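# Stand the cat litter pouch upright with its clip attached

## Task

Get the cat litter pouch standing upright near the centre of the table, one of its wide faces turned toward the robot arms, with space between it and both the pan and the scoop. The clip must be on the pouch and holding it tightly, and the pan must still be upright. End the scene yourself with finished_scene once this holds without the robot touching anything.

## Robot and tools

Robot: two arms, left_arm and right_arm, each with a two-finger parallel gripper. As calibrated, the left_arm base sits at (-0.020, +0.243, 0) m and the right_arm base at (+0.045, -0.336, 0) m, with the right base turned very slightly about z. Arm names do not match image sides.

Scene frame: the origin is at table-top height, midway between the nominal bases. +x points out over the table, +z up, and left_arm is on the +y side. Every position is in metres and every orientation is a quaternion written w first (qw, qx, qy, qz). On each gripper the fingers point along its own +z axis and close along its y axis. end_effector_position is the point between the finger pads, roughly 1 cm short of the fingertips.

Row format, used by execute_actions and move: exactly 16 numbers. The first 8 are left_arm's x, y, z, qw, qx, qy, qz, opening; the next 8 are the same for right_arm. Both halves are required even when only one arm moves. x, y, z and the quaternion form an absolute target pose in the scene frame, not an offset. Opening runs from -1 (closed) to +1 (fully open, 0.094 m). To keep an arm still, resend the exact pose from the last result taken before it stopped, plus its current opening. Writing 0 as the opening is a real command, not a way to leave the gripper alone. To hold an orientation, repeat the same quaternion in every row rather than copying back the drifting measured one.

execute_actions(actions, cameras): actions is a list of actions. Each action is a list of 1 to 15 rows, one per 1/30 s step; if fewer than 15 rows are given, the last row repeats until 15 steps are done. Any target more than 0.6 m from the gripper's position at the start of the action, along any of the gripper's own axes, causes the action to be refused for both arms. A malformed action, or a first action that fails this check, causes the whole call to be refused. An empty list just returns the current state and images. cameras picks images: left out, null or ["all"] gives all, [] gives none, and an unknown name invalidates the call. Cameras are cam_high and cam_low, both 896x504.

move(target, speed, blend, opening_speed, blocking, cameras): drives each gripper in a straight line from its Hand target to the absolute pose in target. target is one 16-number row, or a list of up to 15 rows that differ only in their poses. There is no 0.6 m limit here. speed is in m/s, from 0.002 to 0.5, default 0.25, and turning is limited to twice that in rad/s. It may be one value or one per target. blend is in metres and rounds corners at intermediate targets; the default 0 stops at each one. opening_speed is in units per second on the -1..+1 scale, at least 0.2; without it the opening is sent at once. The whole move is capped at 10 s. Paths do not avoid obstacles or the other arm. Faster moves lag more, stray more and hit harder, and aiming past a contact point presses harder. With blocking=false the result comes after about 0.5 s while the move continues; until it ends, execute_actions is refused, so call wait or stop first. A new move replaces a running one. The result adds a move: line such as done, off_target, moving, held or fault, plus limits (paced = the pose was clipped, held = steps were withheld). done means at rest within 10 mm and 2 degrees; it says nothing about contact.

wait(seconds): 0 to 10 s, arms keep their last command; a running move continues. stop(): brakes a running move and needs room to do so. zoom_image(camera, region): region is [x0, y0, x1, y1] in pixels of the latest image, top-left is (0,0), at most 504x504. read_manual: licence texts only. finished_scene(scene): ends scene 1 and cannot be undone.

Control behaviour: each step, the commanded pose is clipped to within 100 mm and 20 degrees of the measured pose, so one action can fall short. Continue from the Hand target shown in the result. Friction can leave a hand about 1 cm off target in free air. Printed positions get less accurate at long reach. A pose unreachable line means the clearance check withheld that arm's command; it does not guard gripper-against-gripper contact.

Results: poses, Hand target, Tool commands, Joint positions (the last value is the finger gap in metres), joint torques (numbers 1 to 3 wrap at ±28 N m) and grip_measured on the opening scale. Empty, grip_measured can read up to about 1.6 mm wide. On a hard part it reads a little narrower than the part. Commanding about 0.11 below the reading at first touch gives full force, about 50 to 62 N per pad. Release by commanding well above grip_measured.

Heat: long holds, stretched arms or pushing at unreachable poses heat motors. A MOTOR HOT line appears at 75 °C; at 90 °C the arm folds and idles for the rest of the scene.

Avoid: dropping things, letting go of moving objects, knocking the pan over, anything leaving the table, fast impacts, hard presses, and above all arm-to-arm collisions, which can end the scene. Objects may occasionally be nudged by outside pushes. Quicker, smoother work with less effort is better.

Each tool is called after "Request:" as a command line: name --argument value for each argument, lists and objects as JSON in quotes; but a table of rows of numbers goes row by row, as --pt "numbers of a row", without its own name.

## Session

Request:
execute_actions --actions '[]'

Scene clock: 0.00 s.
left_arm: end_effector_position=(+0.1519, +0.5698, +0.2659) grip_measured=+1.000 end_effector_quat_wxyz=(+0.338, -0.338, +0.681, +0.554) | right_arm: end_effector_position=(+0.6353, -0.0179, +0.2438) grip_measured=+1.000 end_effector_quat_wxyz=(+0.546, -0.363, +0.743, -0.134)
Joint positions: left_arm=[0.766 1.104 0.682 0.213 -0.708 0.426 0.094] | right_arm=[0.557 2.307 2.156 -0.25 0.34 -0.554 0.094]
Joint velocities: left_arm=[-0.007 0.002 0.002 0.022 0.007 -0.037 0] | right_arm=[-0.002 -0.002 -0.007 -0.066 -0.007 -0.051 0]
Joint torques (N m): no reading
Motor temperatures (°C): left_arm=[29 30 33 29 28 30 28] | right_arm=[27 33 31 27 26 27 28]
Heat: left arm: 33 °C; right arm: 33 °C.
Hand target: left_arm +0.1513, +0.5695, +0.2713; +0.343, -0.341, +0.676, +0.555 | right_arm +0.6347, -0.0183, +0.2517; +0.552, -0.358, +0.742, -0.131
Tool commands: left_gripper/opening=+1.0 right_gripper/opening=+1.0

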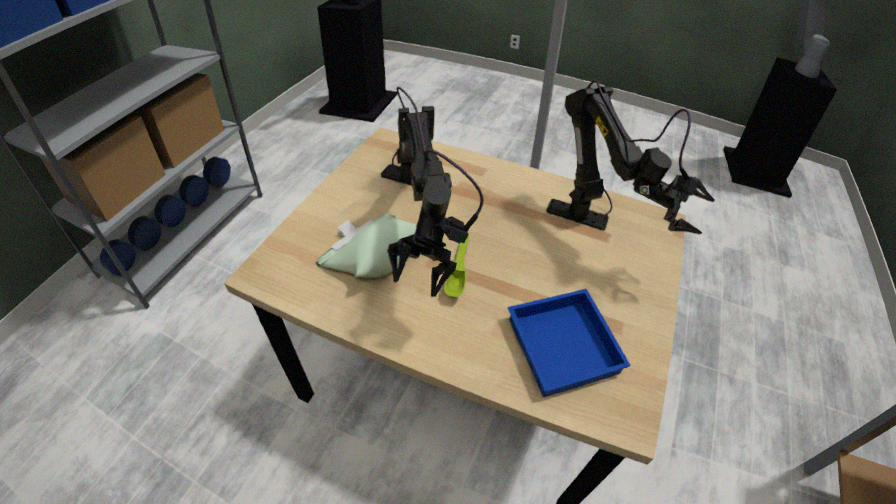

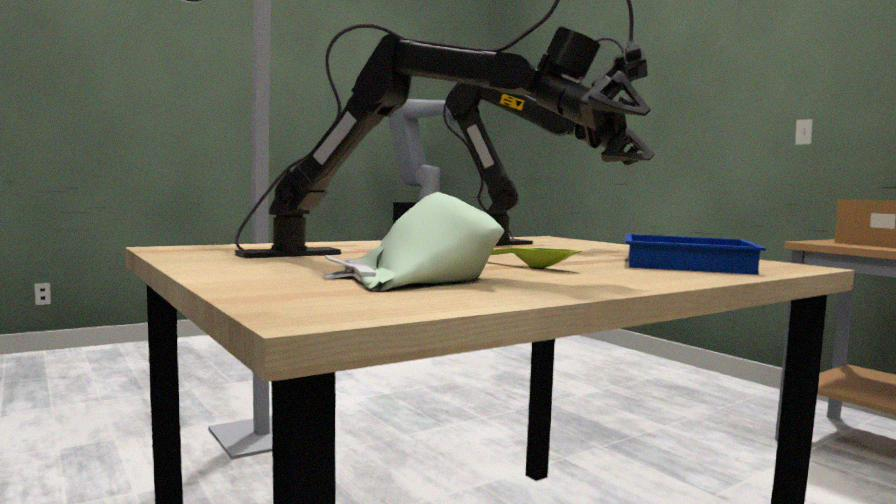

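Request:
zoom_image --camera "cam_high" --region '[300, 180, 480, 310]'

Request:
zoom_image --camera "cam_low" --region '[300, 170, 600, 310]'

Scaled by 2.800.

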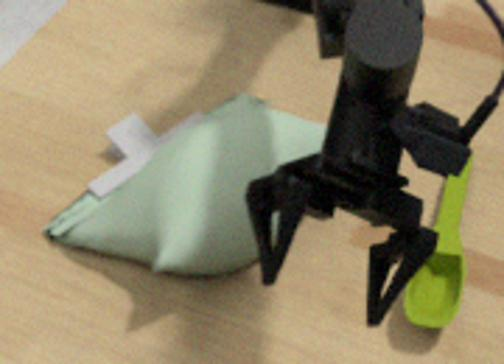

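Scaled by 1.680.

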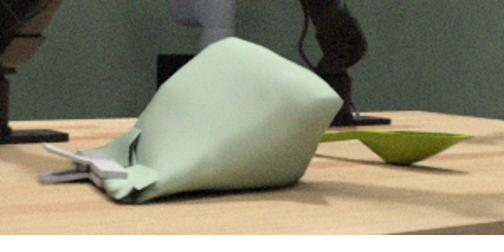

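Request:
zoom_image --camera "cam_high" --region '[310, 200, 420, 285]'

Request:
zoom_image --camera "cam_low" --region '[310, 180, 520, 300]'

Scaled by 4.582.

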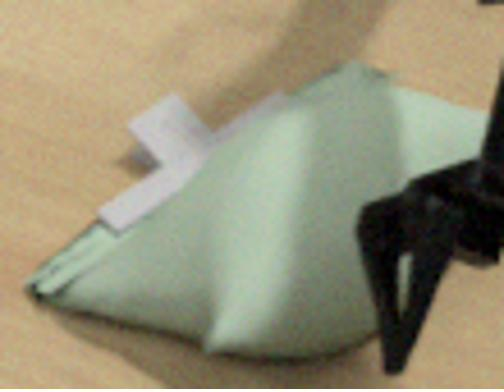

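Scaled by 2.400.

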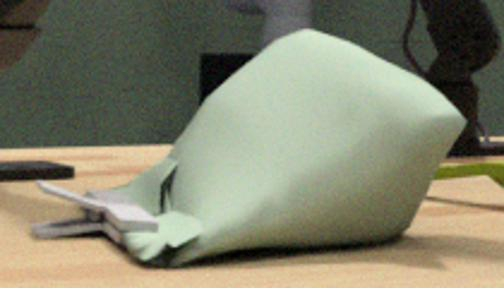

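Request:
move --pt "0.2000 0.3500 0.2800 0.0449 -0.2549 0.9513 -0.1677 0.0 0.4700 -0.1300 0.3000 0.2717 0.5826 0.6943 0.3237 0.0" --pt "0.2000 0.1200 0.2400 0.0449 -0.2549 0.9513 -0.1677 0.0 0.3700 -0.4700 0.2000 0.2424 0.5198 0.7424 0.3462 0.0" --speed 0.35 --blend 0.05

Request:
zoom_image --camera "cam_high" --region '[300, 190, 500, 310]'

Request:
zoom_image --camera "cam_low" --region '[300, 170, 600, 310]'

Scene clock: 14.87 s.
left_arm: end_effector_position=(+0.1845, +0.1191, +0.2401) grip_measured=+0.001 end_effector_quat_wxyz=(+0.020, -0.272, +0.950, -0.152) | right_arm: end_effector_position=(+0.3620, -0.4681, +0.1945) grip_measured=+0.002 end_effector_quat_wxyz=(+0.246, +0.528, +0.738, +0.340)
Joint positions: left_arm=[-0.389 1.312 1.5 -1.536 0.213 -0.97 0.047] | right_arm=[-0.778 1.385 1.117 -0.795 -0.737 0.687 0.047]
Joint velocities: left_arm=[-0.002 0.007 0.022 -0.022 0.051 -0.081 0] | right_arm=[-0.002 -0.022 0.002 -0.11 -0.037 0.066 -0.001]
Joint torques (N m): left_arm=[-0.49 -2.5 7.45 1.01 -0.04 -0.06] | right_arm=[-0.35 -3.99 9.13 0.84 -0.56 -0.18]
Motor temperatures (°C): left_arm=[29 31 36 32 28 30 28] | right_arm=[27 43 34 31 26 27 28]
Heat: left arm: 36 °C; right arm: 43 °C.
Hand target: left_arm +0.1896, +0.1176, +0.2444; +0.032, -0.269, +0.950, -0.155 | right_arm +0.3654, -0.4705, +0.2015; +0.252, +0.519, +0.741, +0.343
Off the commanded pose: left_arm 0.015 m, 4 deg | right_arm 0.010 m, 1 deg.
move: off_target (left_arm); limits=paced

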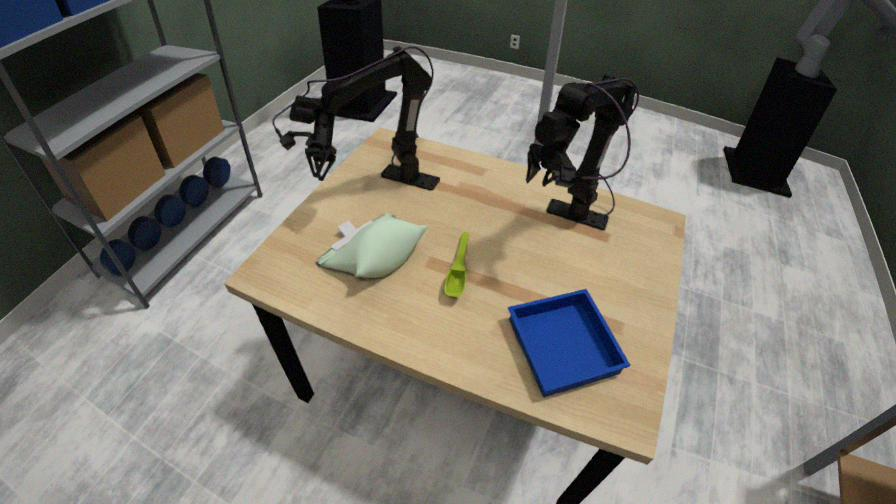

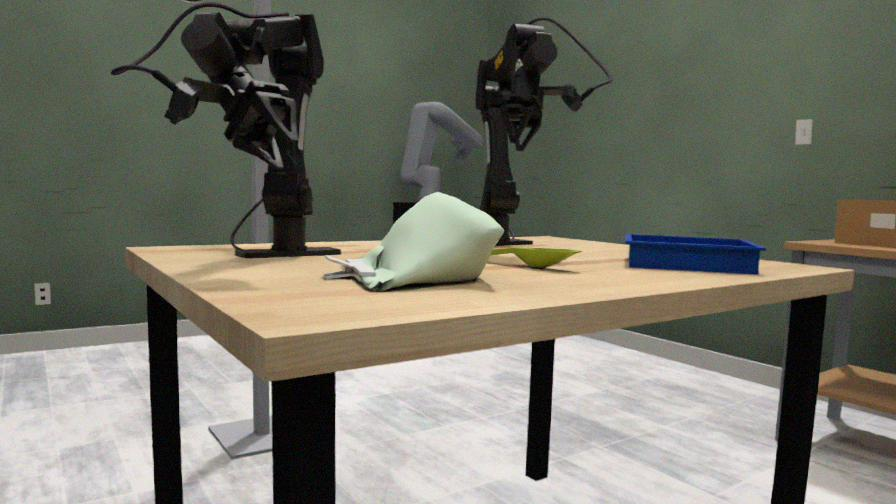

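Scaled by 2.520.

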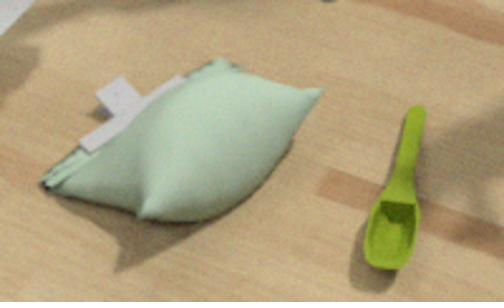

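Scaled by 1.680.

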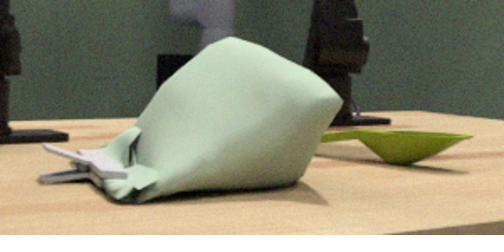

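Request:
zoom_image --camera "cam_high" --region '[305, 210, 375, 285]'

Request:
zoom_image --camera "cam_low" --region '[315, 240, 405, 305]'

Scaled by 6.720.

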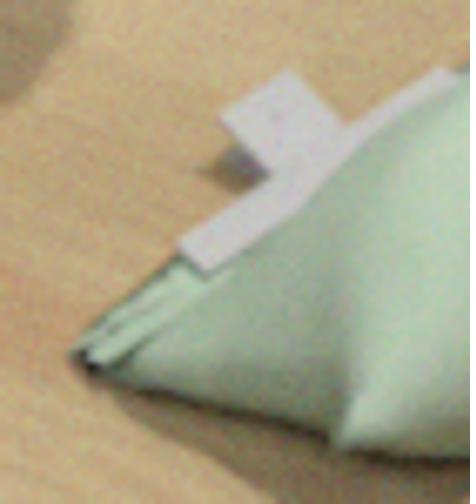

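Scaled by 5.600.

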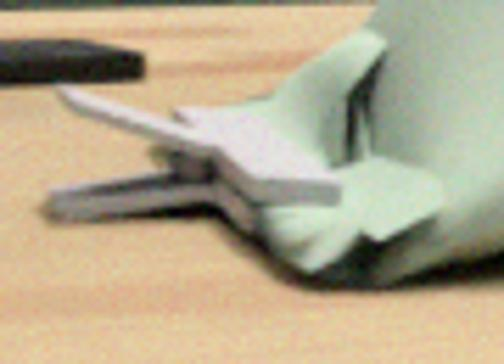

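Request:
execute_actions --actions '[]'

Scene clock: 18.20 s.
left_arm: end_effector_position=(+0.1847, +0.1191, +0.2402) grip_measured=+0.001 end_effector_quat_wxyz=(+0.020, -0.272, +0.950, -0.152) | right_arm: end_effector_position=(+0.3618, -0.4679, +0.1944) grip_measured=+0.002 end_effector_quat_wxyz=(+0.246, +0.528, +0.738, +0.341)
Joint positions: left_arm=[-0.389 1.312 1.5 -1.535 0.212 -0.97 0.047] | right_arm=[-0.778 1.385 1.117 -0.796 -0.737 0.687 0.047]
Joint velocities: left_arm=[0.022 -0.012 -0.017 -0.051 -0.095 -0.022 0] | right_arm=[-0.002 -0.022 0.002 -0.022 -0.022 -0.007 0]
Joint torques (N m): left_arm=[-0.36 -2.59 7.45 0.94 0.02 -0.01] | right_arm=[-0.18 -3.92 9.13 0.84 -0.62 -0.17]
Motor temperatures (°C): left_arm=[29 31 36 31 28 30 28] | right_arm=[27 42 34 31 26 27 28]
Heat: left arm: 36 °C; right arm: 42 °C.
Hand target: left_arm +0.1895, +0.1176, +0.2444; +0.032, -0.269, +0.950, -0.155 | right_arm +0.3654, -0.4705, +0.2015; +0.252, +0.519, +0.741, +0.343
Tool commands: left_gripper/opening=+0.0 right_gripper/opening=+0.0
Off the commanded pose: left_arm 0.015 m, 4 deg | right_arm 0.010 m, 1 deg.

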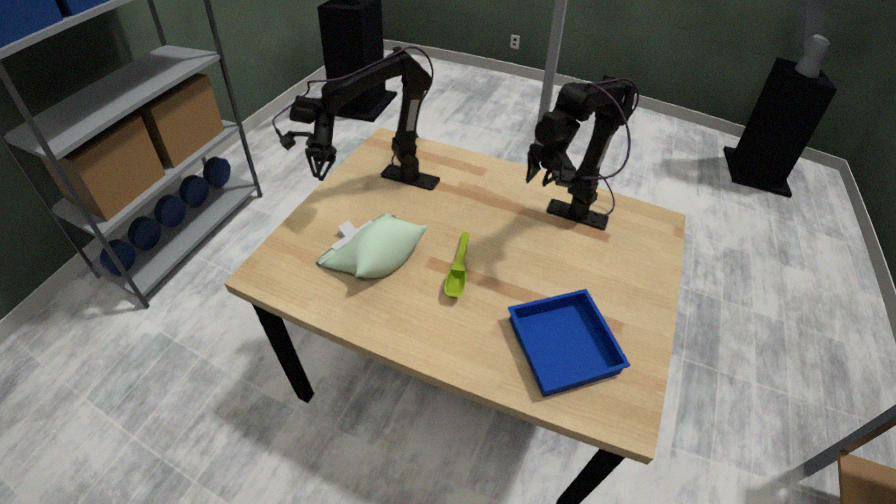

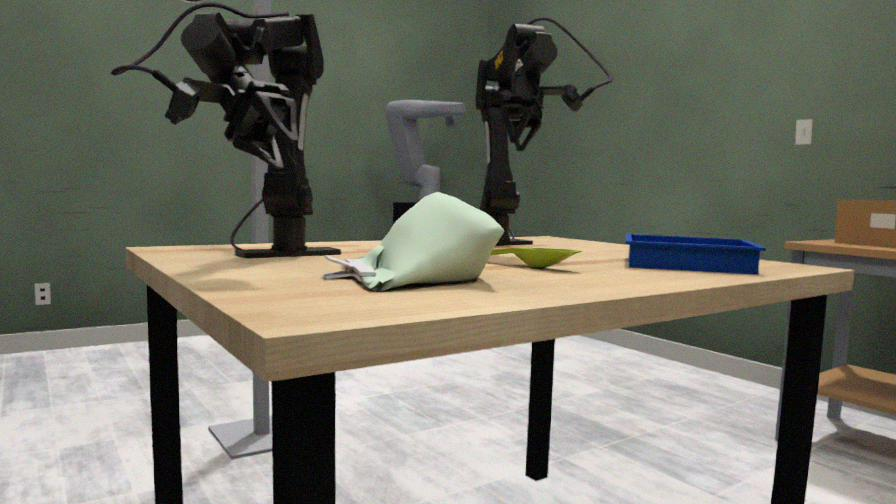

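Request:
move --target '[0.325, -0.040, 0.110, 0.0106, -0.1214, 0.9888, -0.0865, 0.0, 0.370, -0.470, 0.200, 0.2424, 0.5198, 0.7424, 0.3462, 0.0]' --speed 0.2

Scene clock: 20.57 s.
left_arm: end_effector_position=(+0.3193, -0.0381, +0.1061) grip_measured=+0.001 end_effector_quat_wxyz=(+0.007, -0.127, +0.988, -0.086) | right_arm: end_effector_position=(+0.3650, -0.4707, +0.1919) grip_measured=+0.002 end_effector_quat_wxyz=(+0.237, +0.531, +0.738, +0.342)
Joint positions: left_arm=[-0.648 2.11 1.893 -1.224 0.113 -0.911 0.047] | right_arm=[-0.778 1.414 1.138 -0.806 -0.738 0.686 0.047]
Joint velocities: left_arm=[-0.017 0.012 -0.002 -0.022 0.037 -0.066 0] | right_arm=[-0.002 0.007 0.002 -0.095 -0.11 0.051 0]
Joint torques (N m): left_arm=[-0.49 -9.61 8.42 0.62 -0.12 0.07] | right_arm=[0.57 -4.45 9.16 0.83 -0.55 -0.12]
Motor temperatures (°C): left_arm=[29 31 37 31 28 30 28] | right_arm=[27 41 34 31 26 27 28]
Heat: left arm: 37 °C; right arm: 41 °C.
Hand target: left_arm +0.3222, -0.0391, +0.1077; +0.012, -0.122, +0.989, -0.082 | right_arm +0.3698, -0.4700, +0.2000; +0.243, +0.520, +0.742, +0.346
Off the commanded pose: left_arm 0.007 m, 1 deg | right_arm 0.010 m, 2 deg.
move: done

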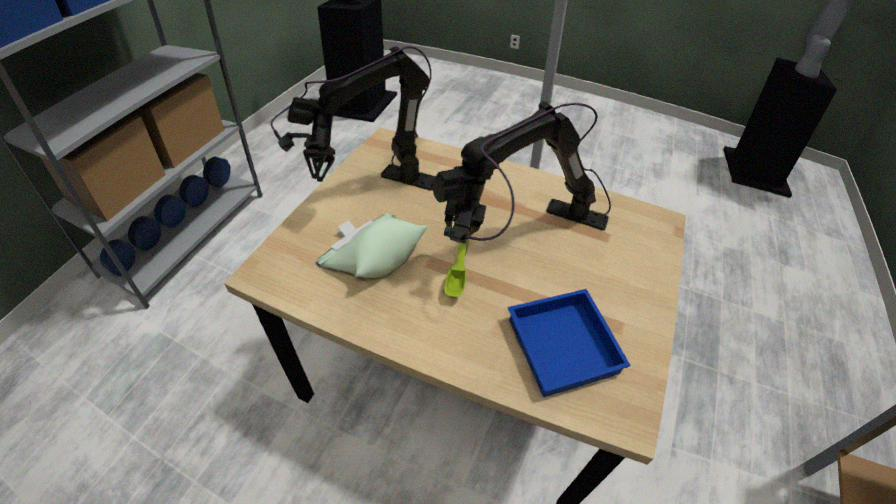

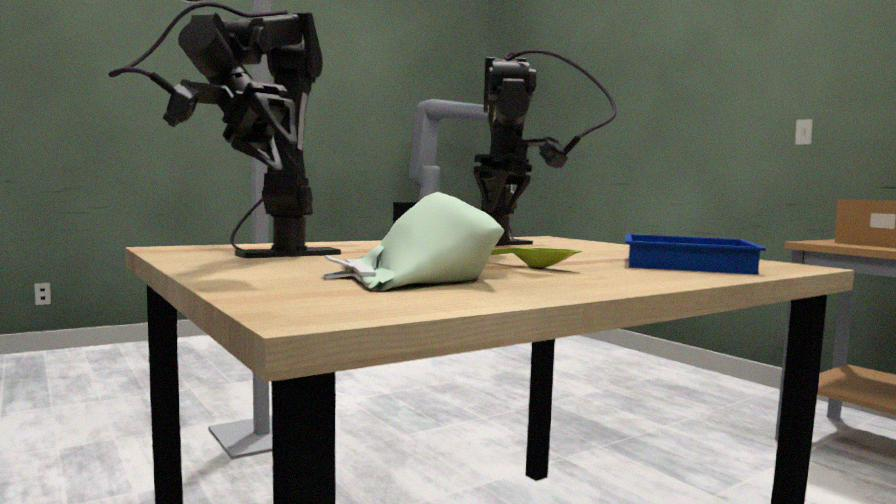

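Request:
zoom_image --camera "cam_high" --region '[400, 180, 520, 310]'

Request:
zoom_image --camera "cam_low" --region '[420, 120, 620, 290]'

Scaled by 3.877.

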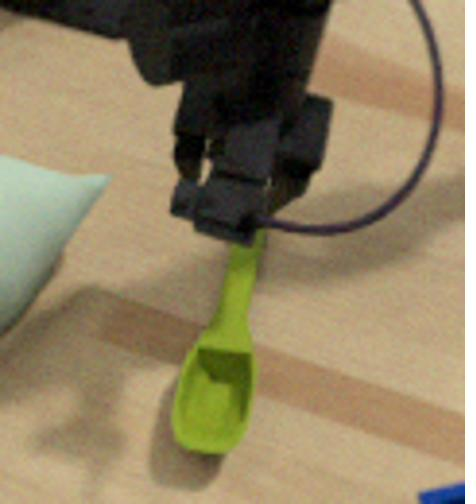

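Scaled by 2.520.

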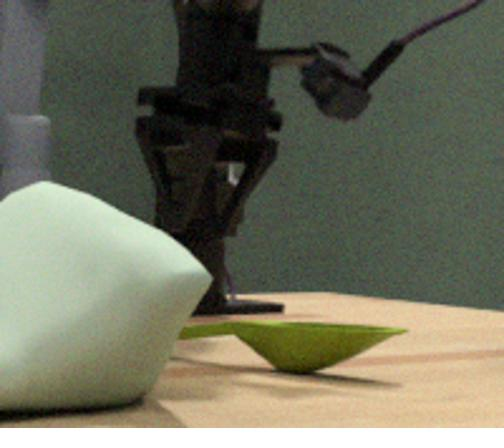

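Request:
move --target '[0.327, -0.039, 0.034, 0.0106, -0.1214, 0.9888, -0.0865, 0.0, 0.370, -0.470, 0.200, 0.2424, 0.5198, 0.7424, 0.3462, 0.0]' --speed 0.08

Scene clock: 22.60 s.
left_arm: end_effector_position=(+0.3242, -0.0417, +0.0429) grip_measured=+0.001 end_effector_quat_wxyz=(+0.013, -0.120, +0.988, -0.091) | right_arm: end_effector_position=(+0.3649, -0.4706, +0.1919) grip_measured=+0.002 end_effector_quat_wxyz=(+0.237, +0.531, +0.738, +0.342)
Joint positions: left_arm=[-0.648 2.144 1.692 -0.972 0.112 -0.898 0.047] | right_arm=[-0.778 1.414 1.138 -0.807 -0.738 0.686 0.047]
Joint velocities: left_arm=[-0.022 -0.012 0.017 -0.007 0.022 -0.022 0] | right_arm=[0.007 0.002 -0.022 0.095 -0.081 0.007 0.001]
Joint torques (N m): left_arm=[0.61 -9.5 5.75 0.89 0.04 0.09] | right_arm=[0.61 -4.16 9.11 0.8 -0.57 -0.14]
Motor temperatures (°C): left_arm=[29 32 36 31 28 30 28] | right_arm=[27 40 35 31 26 27 28]
Heat: left arm: 36 °C; right arm: 40 °C.
Hand target: left_arm +0.3262, -0.0385, +0.0342; +0.011, -0.121, +0.989, -0.087 | right_arm +0.3697, -0.4699, +0.1999; +0.243, +0.520, +0.742, +0.346
Off the commanded pose: left_arm 0.010 m, 1 deg | right_arm 0.010 m, 2 deg.
move: done

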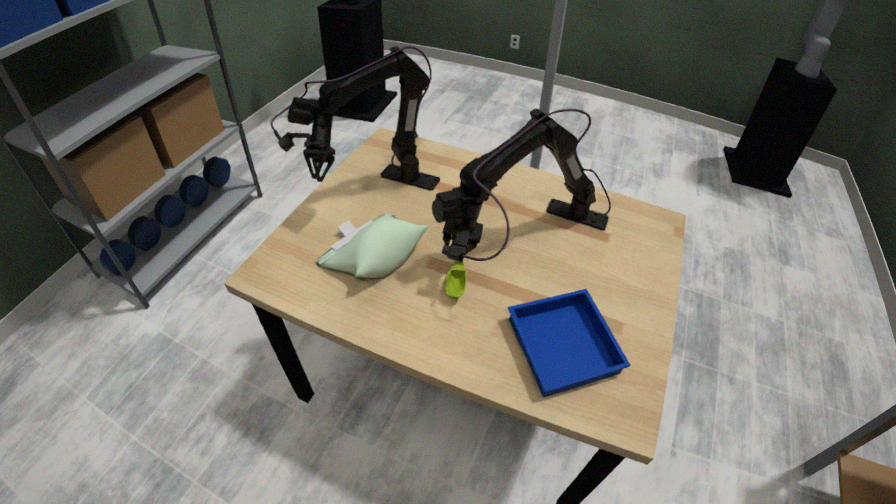

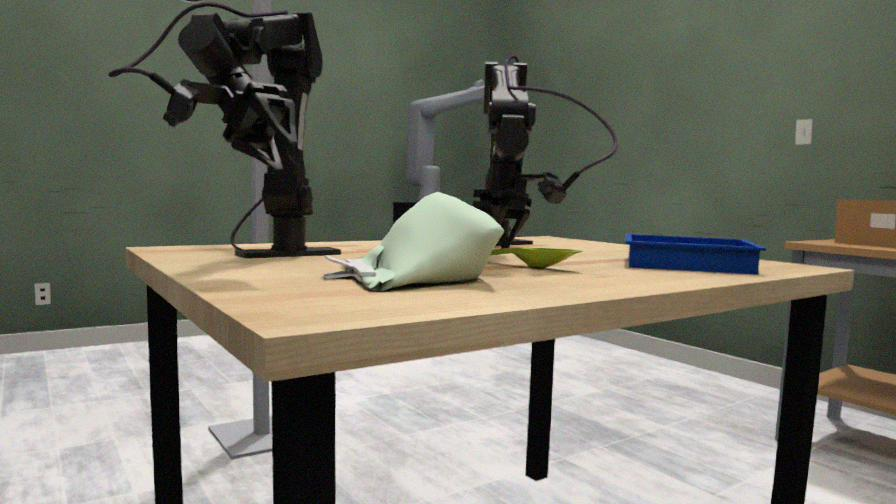

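Request:
move --target '[0.328, -0.035, 0.016, 0.0106, -0.1214, 0.9888, -0.0865, 0.0, 0.370, -0.470, 0.200, 0.2424, 0.5198, 0.7424, 0.3462, 0.0]' --speed 0.05 --cameras '["cam_high", "cam_low"]'

Request:
zoom_image --camera "cam_low" --region '[420, 120, 620, 290]'

Request:
zoom_image --camera "cam_high" --region '[400, 180, 520, 310]'

Scene clock: 23.87 s.
left_arm: end_effector_position=(+0.3275, -0.0378, +0.0264) grip_measured=+0.001 end_effector_quat_wxyz=(+0.016, -0.122, +0.988, -0.092) | right_arm: end_effector_position=(+0.3649, -0.4705, +0.1918) grip_measured=+0.002 end_effector_quat_wxyz=(+0.237, +0.532, +0.738, +0.342)
Joint positions: left_arm=[-0.637 2.157 1.645 -0.909 0.112 -0.89 0.047] | right_arm=[-0.778 1.414 1.138 -0.807 -0.738 0.686 0.047]
Joint velocities: left_arm=[0.002 -0.002 -0.002 -0.051 -0.022 -0.022 0] | right_arm=[-0.002 -0.002 -0.027 0.022 0.007 0.007 0]
Joint torques (N m): left_arm=[0.44 -9.18 5.48 0.86 0.05 0.08] | right_arm=[0.64 -4.41 8.83 0.81 -0.58 -0.14]
Motor temperatures (°C): left_arm=[29 33 36 31 28 30 28] | right_arm=[27 40 35 31 26 27 28]
Heat: left arm: 36 °C; right arm: 40 °C.
Hand target: left_arm +0.3276, -0.0348, +0.0161; +0.010, -0.122, +0.989, -0.087 | right_arm +0.3697, -0.4699, +0.2000; +0.243, +0.520, +0.742, +0.346
Off the commanded pose: left_arm 0.011 m, 1 deg | right_arm 0.010 m, 2 deg.
move: off_target (left_arm)

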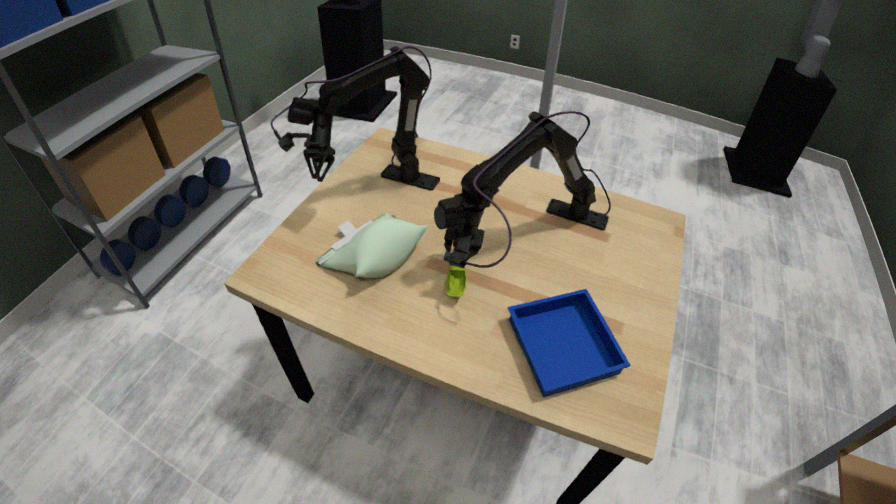

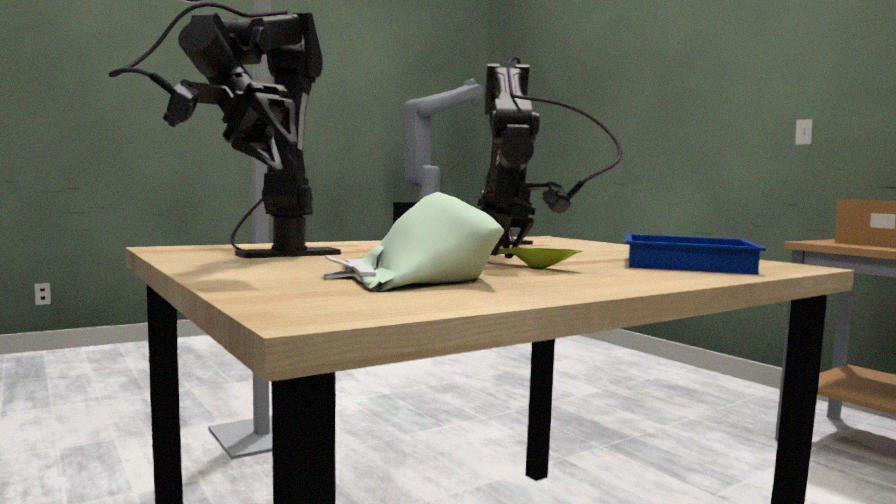

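Scaled by 2.520.

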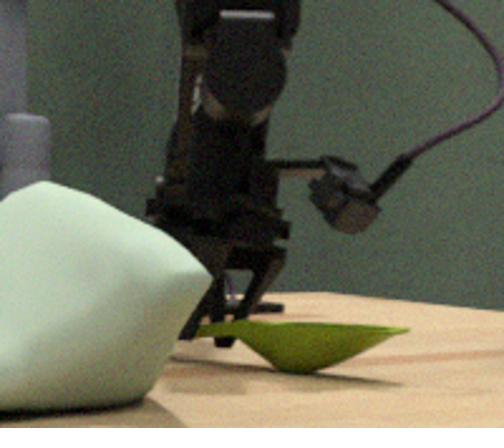

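Scaled by 3.877.

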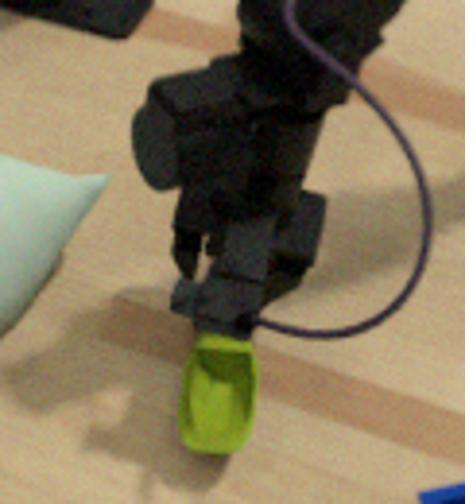

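Request:
move --target '[0.328, -0.035, 0.016, 0.0106, -0.1214, 0.9888, -0.0865, -1.0, 0.370, -0.470, 0.200, 0.2424, 0.5198, 0.7424, 0.3462, 0.0]' --speed 0.05 --opening_speed 0.8

Request:
zoom_image --camera "cam_low" --region '[420, 120, 620, 290]'

Scene clock: 25.50 s.
left_arm: end_effector_position=(+0.3278, -0.0379, +0.0264) grip_measured=-0.569 end_effector_quat_wxyz=(+0.016, -0.121, +0.988, -0.093) | right_arm: end_effector_position=(+0.3648, -0.4705, +0.1918) grip_measured=+0.002 end_effector_quat_wxyz=(+0.237, +0.532, +0.738, +0.342)
Joint positions: left_arm=[-0.637 2.157 1.645 -0.908 0.112 -0.889 0.02] | right_arm=[-0.778 1.414 1.138 -0.808 -0.738 0.686 0.047]
Joint velocities: left_arm=[0.002 0.017 -0.012 -0.022 -0.051 -0.037 0] | right_arm=[-0.017 -0.007 -0.002 -0.066 0.022 -0.066 0.001]
Joint torques (N m): left_arm=[0.38 -9.29 5.59 0.82 0.04 0.04] | right_arm=[0.4 -4.33 8.91 0.8 -0.55 -0.18]
Motor temperatures (°C): left_arm=[29 33 36 31 28 30 28] | right_arm=[27 40 35 31 26 27 28]
Heat: left arm: 36 °C; right arm: 40 °C.
Hand target: left_arm +0.3277, -0.0348, +0.0162; +0.011, -0.122, +0.989, -0.086 | right_arm +0.3697, -0.4699, +0.2000; +0.243, +0.520, +0.742, +0.346
Off the commanded pose: left_arm 0.011 m, 1 deg | right_arm 0.010 m, 2 deg.
move: off_target (left_arm)

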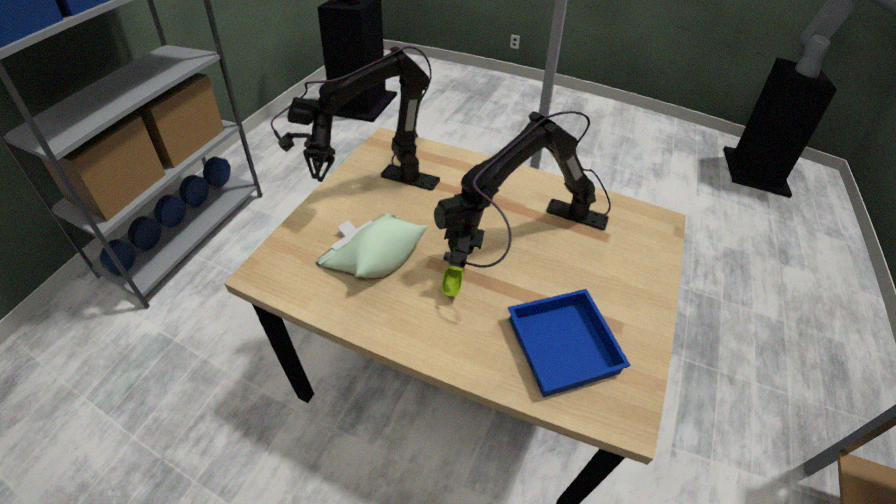

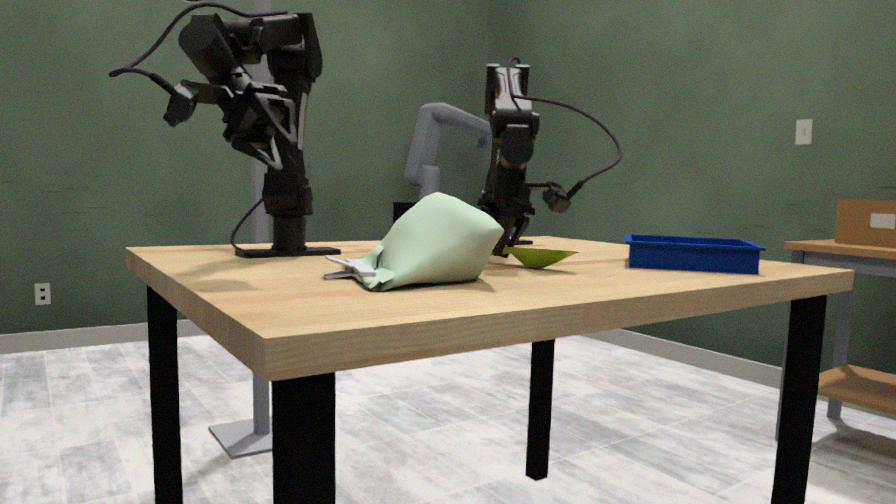

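Scaled by 2.520.

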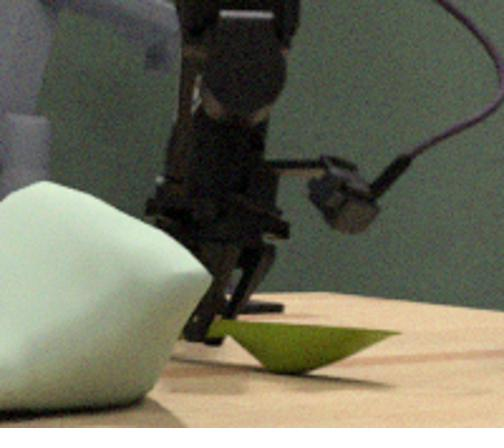

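Request:
move --pt "0.328 -0.035 0.11 0.0106 -0.1214 0.9888 -0.0865 -1.0 0.370 -0.470 0.200 0.2424 0.5198 0.7424 0.3462 0.0" --pt "0.20 0.33 0.11 0.0668 -0.7631 0.6403 -0.0560 -1.0 0.370 -0.470 0.200 0.2424 0.5198 0.7424 0.3462 0.0" --speed '[0.12, 0.25]' --blend 0.02

Scene clock: 29.93 s.
left_arm: end_effector_position=(+0.2116, +0.3274, +0.1109) grip_measured=-0.569 end_effector_quat_wxyz=(-0.061, +0.765, -0.637, +0.074) | right_arm: end_effector_position=(+0.3648, -0.4704, +0.1917) grip_measured=+0.002 end_effector_quat_wxyz=(+0.237, +0.532, +0.738, +0.342)
Joint positions: left_arm=[0.401 1.307 0.994 -1.081 0.074 -1.358 0.02] | right_arm=[-0.778 1.414 1.138 -0.808 -0.738 0.686 0.047]
Joint velocities: left_arm=[0.007 -0.012 -0.007 -0.081 0.022 -0.11 0.001] | right_arm=[0.002 0.007 0.012 -0.051 -0.037 -0.007 0.001]
Joint torques (N m): left_arm=[0.27 -4.98 5.7 0.64 -0.03 0.11] | right_arm=[0.54 -4.42 9.36 0.79 -0.55 -0.15]
Motor temperatures (°C): left_arm=[29 34 36 31 28 30 28] | right_arm=[27 39 36 31 26 27 28]
Heat: left arm: 36 °C; right arm: 39 °C.
Hand target: left_arm +0.2060, +0.3259, +0.1120; -0.060, +0.764, -0.639, +0.072 | right_arm +0.3697, -0.4699, +0.2000; +0.243, +0.520, +0.742, +0.346
Off the commanded pose: left_arm 0.012 m, 2 deg | right_arm 0.010 m, 2 deg.
move: off_target (left_arm)

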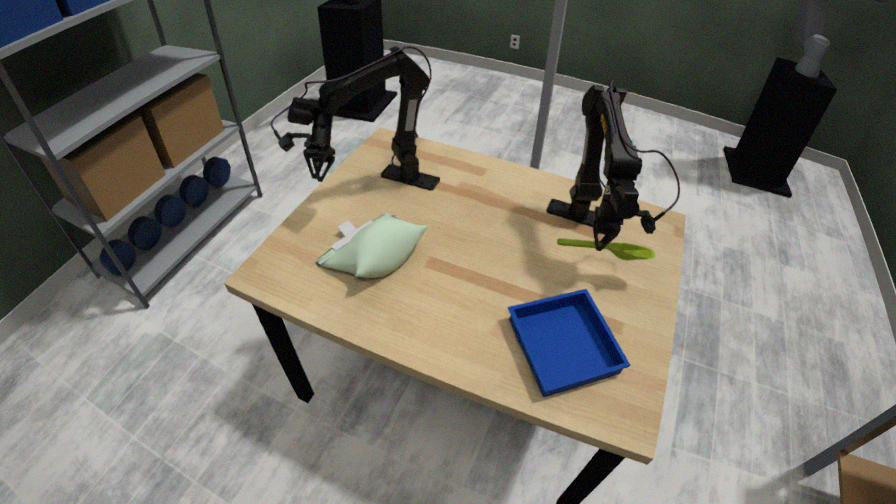

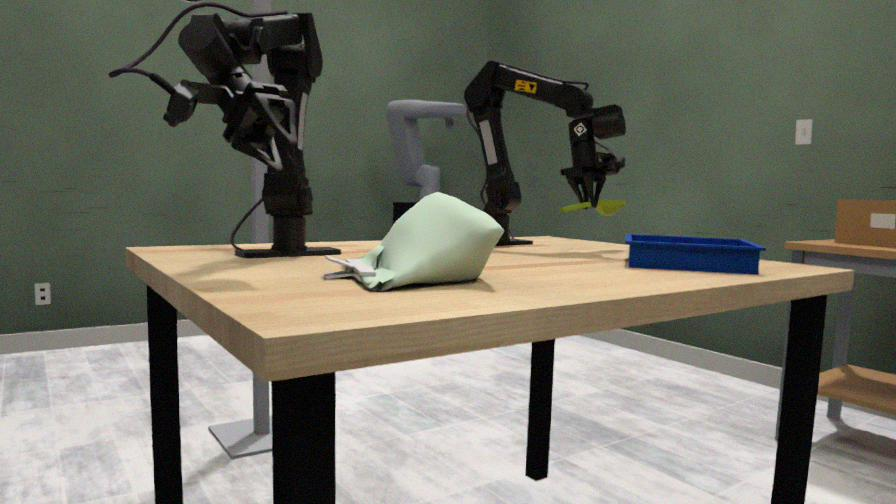

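Request:
move --target '[0.20, 0.33, 0.036, 0.0668, -0.7631, 0.6403, -0.0560, -1.0, 0.370, -0.470, 0.200, 0.2424, 0.5198, 0.7424, 0.3462, 0.0]' --speed 0.1

Request:
zoom_image --camera "cam_low" --region '[500, 120, 700, 290]'

Scene clock: 31.60 s.
left_arm: end_effector_position=(+0.2009, +0.3264, +0.0391) grip_measured=-0.569 end_effector_quat_wxyz=(-0.064, +0.764, -0.639, +0.064) | right_arm: end_effector_position=(+0.3648, -0.4704, +0.1917) grip_measured=+0.002 end_effector_quat_wxyz=(+0.237, +0.532, +0.738, +0.342)
Joint positions: left_arm=[0.401 1.336 0.723 -0.786 0.056 -1.351 0.02] | right_arm=[-0.778 1.414 1.138 -0.808 -0.738 0.686 0.047]
Joint velocities: left_arm=[0.002 -0.007 0.007 -0.037 -0.007 0.022 0.001] | right_arm=[-0.002 0.007 -0.012 -0.007 0.051 0.037 0]
Joint torques (N m): left_arm=[0.17 -2.85 5.76 0.92 -0.2 0.08] | right_arm=[0.5 -4.19 9.16 0.87 -0.6 -0.17]
Motor temperatures (°C): left_arm=[29 33 36 31 28 30 29] | right_arm=[27 38 36 31 26 27 28]
Heat: left arm: 36 °C; right arm: 38 °C.
Hand target: left_arm +0.1993, +0.3297, +0.0362; -0.067, +0.763, -0.640, +0.056 | right_arm +0.3697, -0.4699, +0.2000; +0.243, +0.520, +0.742, +0.346
Off the commanded pose: left_arm 0.005 m, 1 deg | right_arm 0.010 m, 2 deg.
move: done

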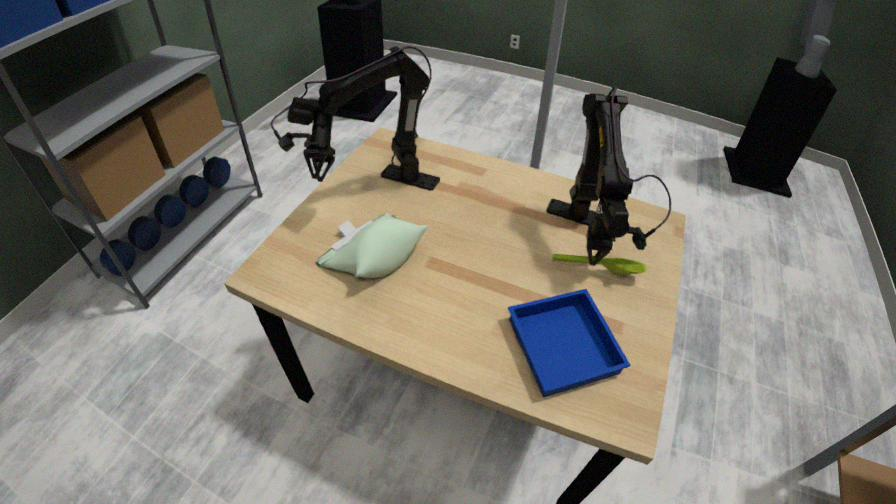

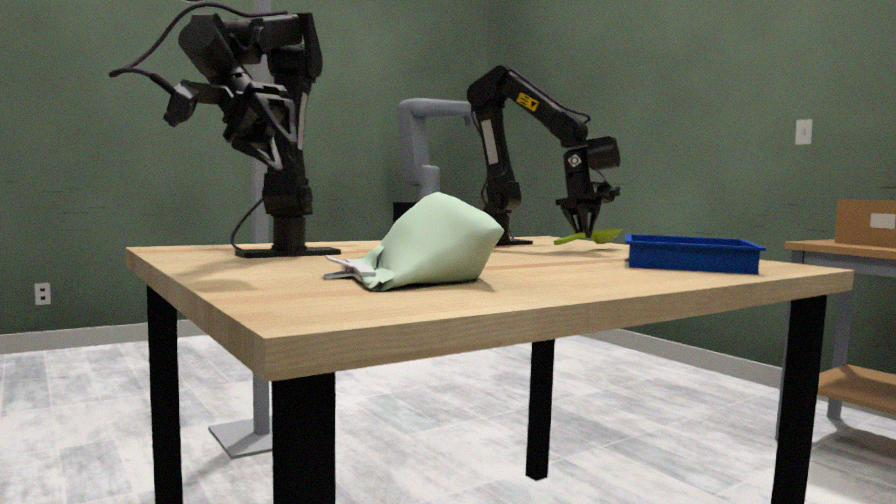

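Scaled by 2.520.

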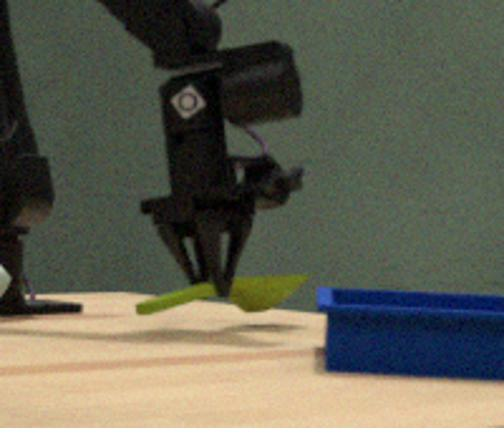

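Request:
move --target '[0.20, 0.33, 0.026, 0.0668, -0.7631, 0.6403, -0.0560, -1.0, 0.370, -0.470, 0.200, 0.2424, 0.5198, 0.7424, 0.3462, 0.0]' --speed 0.05

Request:
zoom_image --camera "cam_low" --region '[500, 120, 700, 290]'

Scene clock: 32.70 s.
left_arm: end_effector_position=(+0.2022, +0.3270, +0.0298) grip_measured=-0.569 end_effector_quat_wxyz=(-0.065, +0.764, -0.639, +0.065) | right_arm: end_effector_position=(+0.3648, -0.4704, +0.1917) grip_measured=+0.002 end_effector_quat_wxyz=(+0.237, +0.532, +0.738, +0.342)
Joint positions: left_arm=[0.401 1.356 0.698 -0.738 0.056 -1.351 0.02] | right_arm=[-0.778 1.414 1.138 -0.808 -0.738 0.686 0.047]
Joint velocities: left_arm=[0.007 0.002 0.012 0.051 0.007 -0.11 0] | right_arm=[-0.017 0.002 -0.002 -0.037 0.007 0.007 -0.001]
Joint torques (N m): left_arm=[0.32 -3.02 5.39 0.9 -0.18 0.08] | right_arm=[0.4 -4.53 9.1 0.85 -0.58 -0.13]
Motor temperatures (°C): left_arm=[29 33 36 31 28 30 29] | right_arm=[27 38 36 31 26 27 28]
Heat: left arm: 36 °C; right arm: 38 °C.
Hand target: left_arm +0.1998, +0.3299, +0.0260; -0.067, +0.763, -0.640, +0.056 | right_arm +0.3697, -0.4699, +0.2000; +0.243, +0.520, +0.742, +0.346
Off the commanded pose: left_arm 0.005 m, 1 deg | right_arm 0.010 m, 2 deg.
move: done

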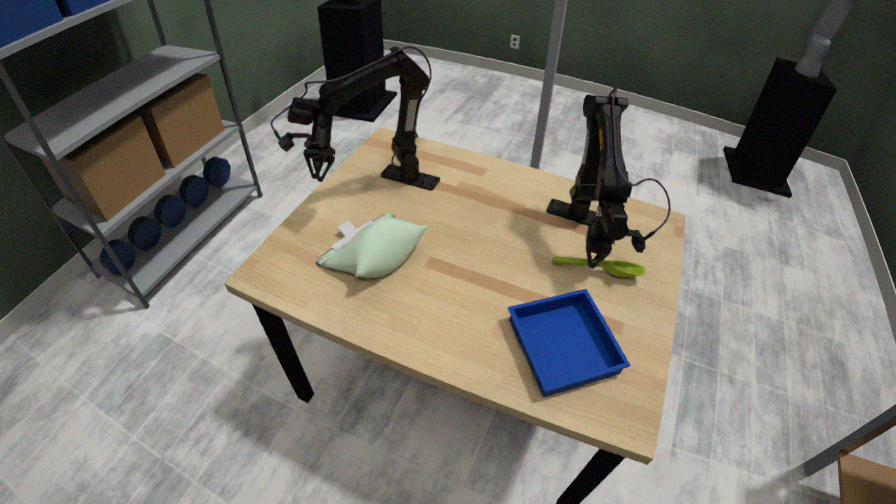

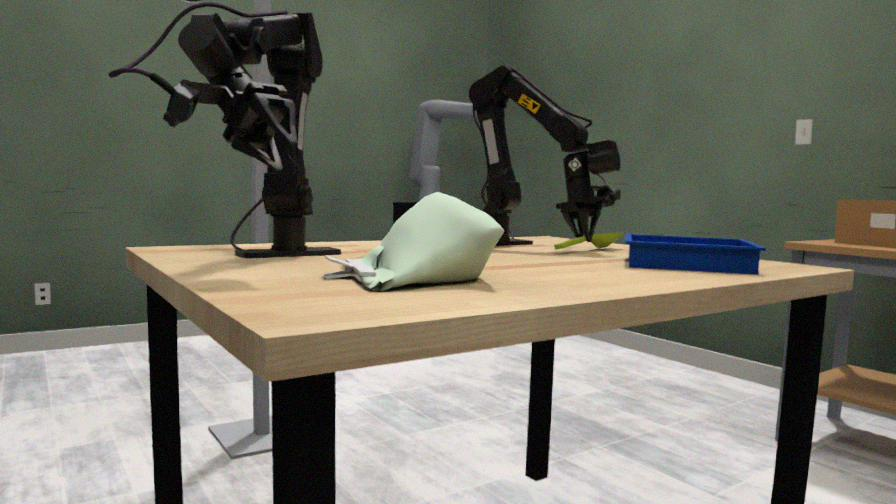

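Scaled by 2.520.

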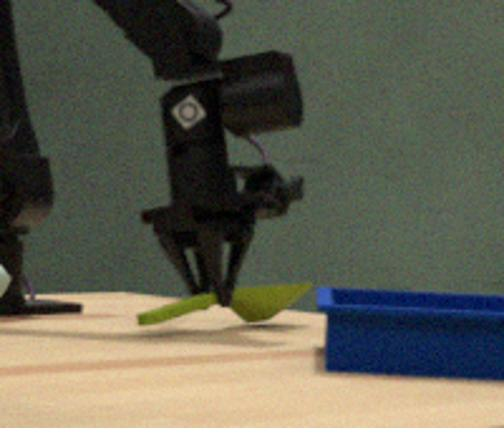

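Request:
move --target '[0.20, 0.33, 0.021, 0.0668, -0.7631, 0.6403, -0.0560, -1.0, 0.370, -0.470, 0.200, 0.2424, 0.5198, 0.7424, 0.3462, 0.0]' --speed 0.04 --cameras '[]'

Request:
move --target '[0.20, 0.33, 0.021, 0.0668, -0.7631, 0.6403, -0.0560, 0.0, 0.370, -0.470, 0.200, 0.2424, 0.5198, 0.7424, 0.3462, 0.0]' --speed 0.04 --opening_speed 0.6

Request:
zoom_image --camera "cam_low" --region '[500, 120, 700, 290]'

Scene clock: 33.70 s.
left_arm: end_effector_position=(+0.2027, +0.3275, +0.0254) grip_measured=-0.569 end_effector_quat_wxyz=(-0.066, +0.764, -0.639, +0.064) | right_arm: end_effector_position=(+0.3648, -0.4704, +0.1917) grip_measured=+0.002 end_effector_quat_wxyz=(+0.237, +0.532, +0.738, +0.342)
Joint positions: left_arm=[0.401 1.366 0.686 -0.714 0.054 -1.351 0.02] | right_arm=[-0.778 1.414 1.138 -0.808 -0.738 0.686 0.047]
Joint velocities: left_arm=[-0.022 -0.046 0.007 -0.037 -0.051 0.051 0.001] | right_arm=[0.007 -0.007 0.002 -0.037 -0.007 -0.022 0]
Joint torques (N m): left_arm=[0.31 -2.95 5.11 0.87 -0.19 0.08] | right_arm=[0.29 -4.37 9.03 0.83 -0.57 -0.13]
Motor temperatures (°C): left_arm=[29 33 36 31 28 30 29] | right_arm=[27 38 36 31 26 27 28]
Heat: left arm: 36 °C; right arm: 38 °C.
Hand target: left_arm +0.1998, +0.3299, +0.0211; -0.067, +0.763, -0.640, +0.056 | right_arm +0.3697, -0.4699, +0.2000; +0.243, +0.520, +0.742, +0.346
Off the commanded pose: left_arm 0.006 m, 1 deg | right_arm 0.010 m, 2 deg.
move: done
No camera images: "cameras" was empty.

Scene clock: 35.57 s.
left_arm: end_effector_position=(+0.2035, +0.3279, +0.0255) grip_measured=-0.001 end_effector_quat_wxyz=(-0.068, +0.763, -0.639, +0.065) | right_arm: end_effector_position=(+0.3647, -0.4704, +0.1917) grip_measured=+0.002 end_effector_quat_wxyz=(+0.236, +0.532, +0.738, +0.342)
Joint positions: left_arm=[0.401 1.366 0.686 -0.71 0.054 -1.351 0.047] | right_arm=[-0.778 1.414 1.138 -0.809 -0.738 0.686 0.047]
Joint velocities: left_arm=[-0.002 -0.017 -0.002 0.066 0.007 -0.051 0] | right_arm=[-0.007 -0.007 -0.017 -0.051 -0.066 -0.051 0]
Joint torques (N m): left_arm=[0.23 -2.81 5.26 0.88 -0.12 0.08] | right_arm=[0.44 -4.33 9.11 0.88 -0.56 -0.15]
Motor temperatures (°C): left_arm=[29 33 36 31 28 30 29] | right_arm=[27 38 37 31 26 27 28]
Heat: left arm: 36 °C; right arm: 38 °C.
Hand target: left_arm +0.2000, +0.3299, +0.0211; -0.067, +0.763, -0.640, +0.056 | right_arm +0.3697, -0.4699, +0.1999; +0.242, +0.520, +0.742, +0.346
Off the commanded pose: left_arm 0.006 m, 1 deg | right_arm 0.010 m, 2 deg.
move: done

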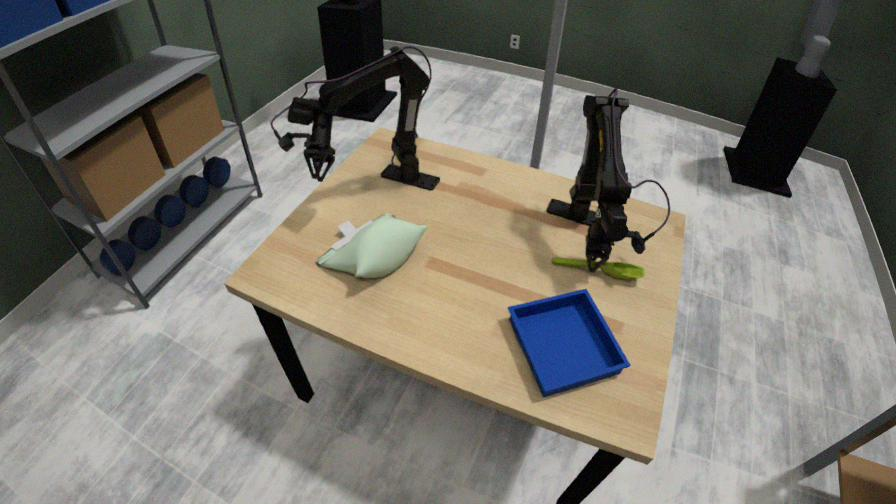

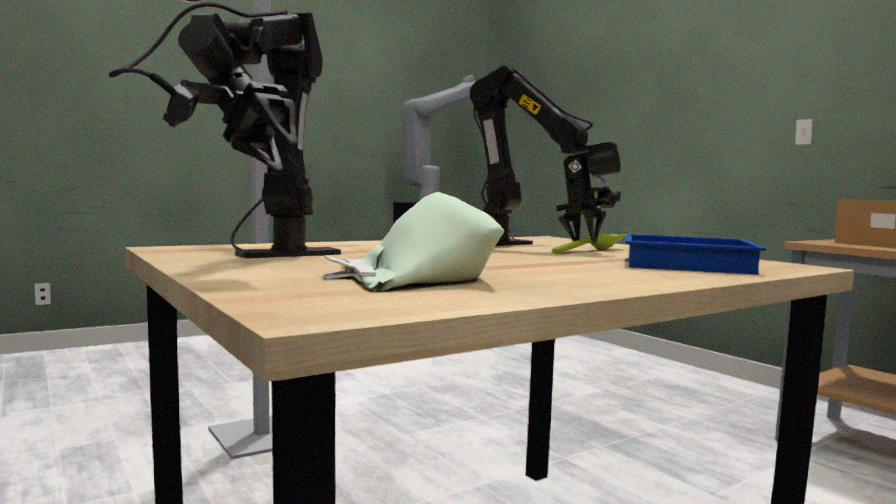

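Scaled by 2.520.

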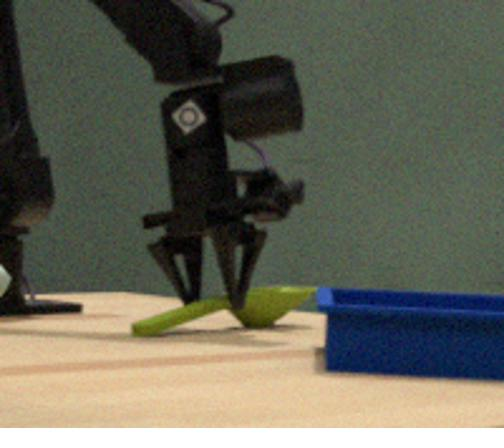

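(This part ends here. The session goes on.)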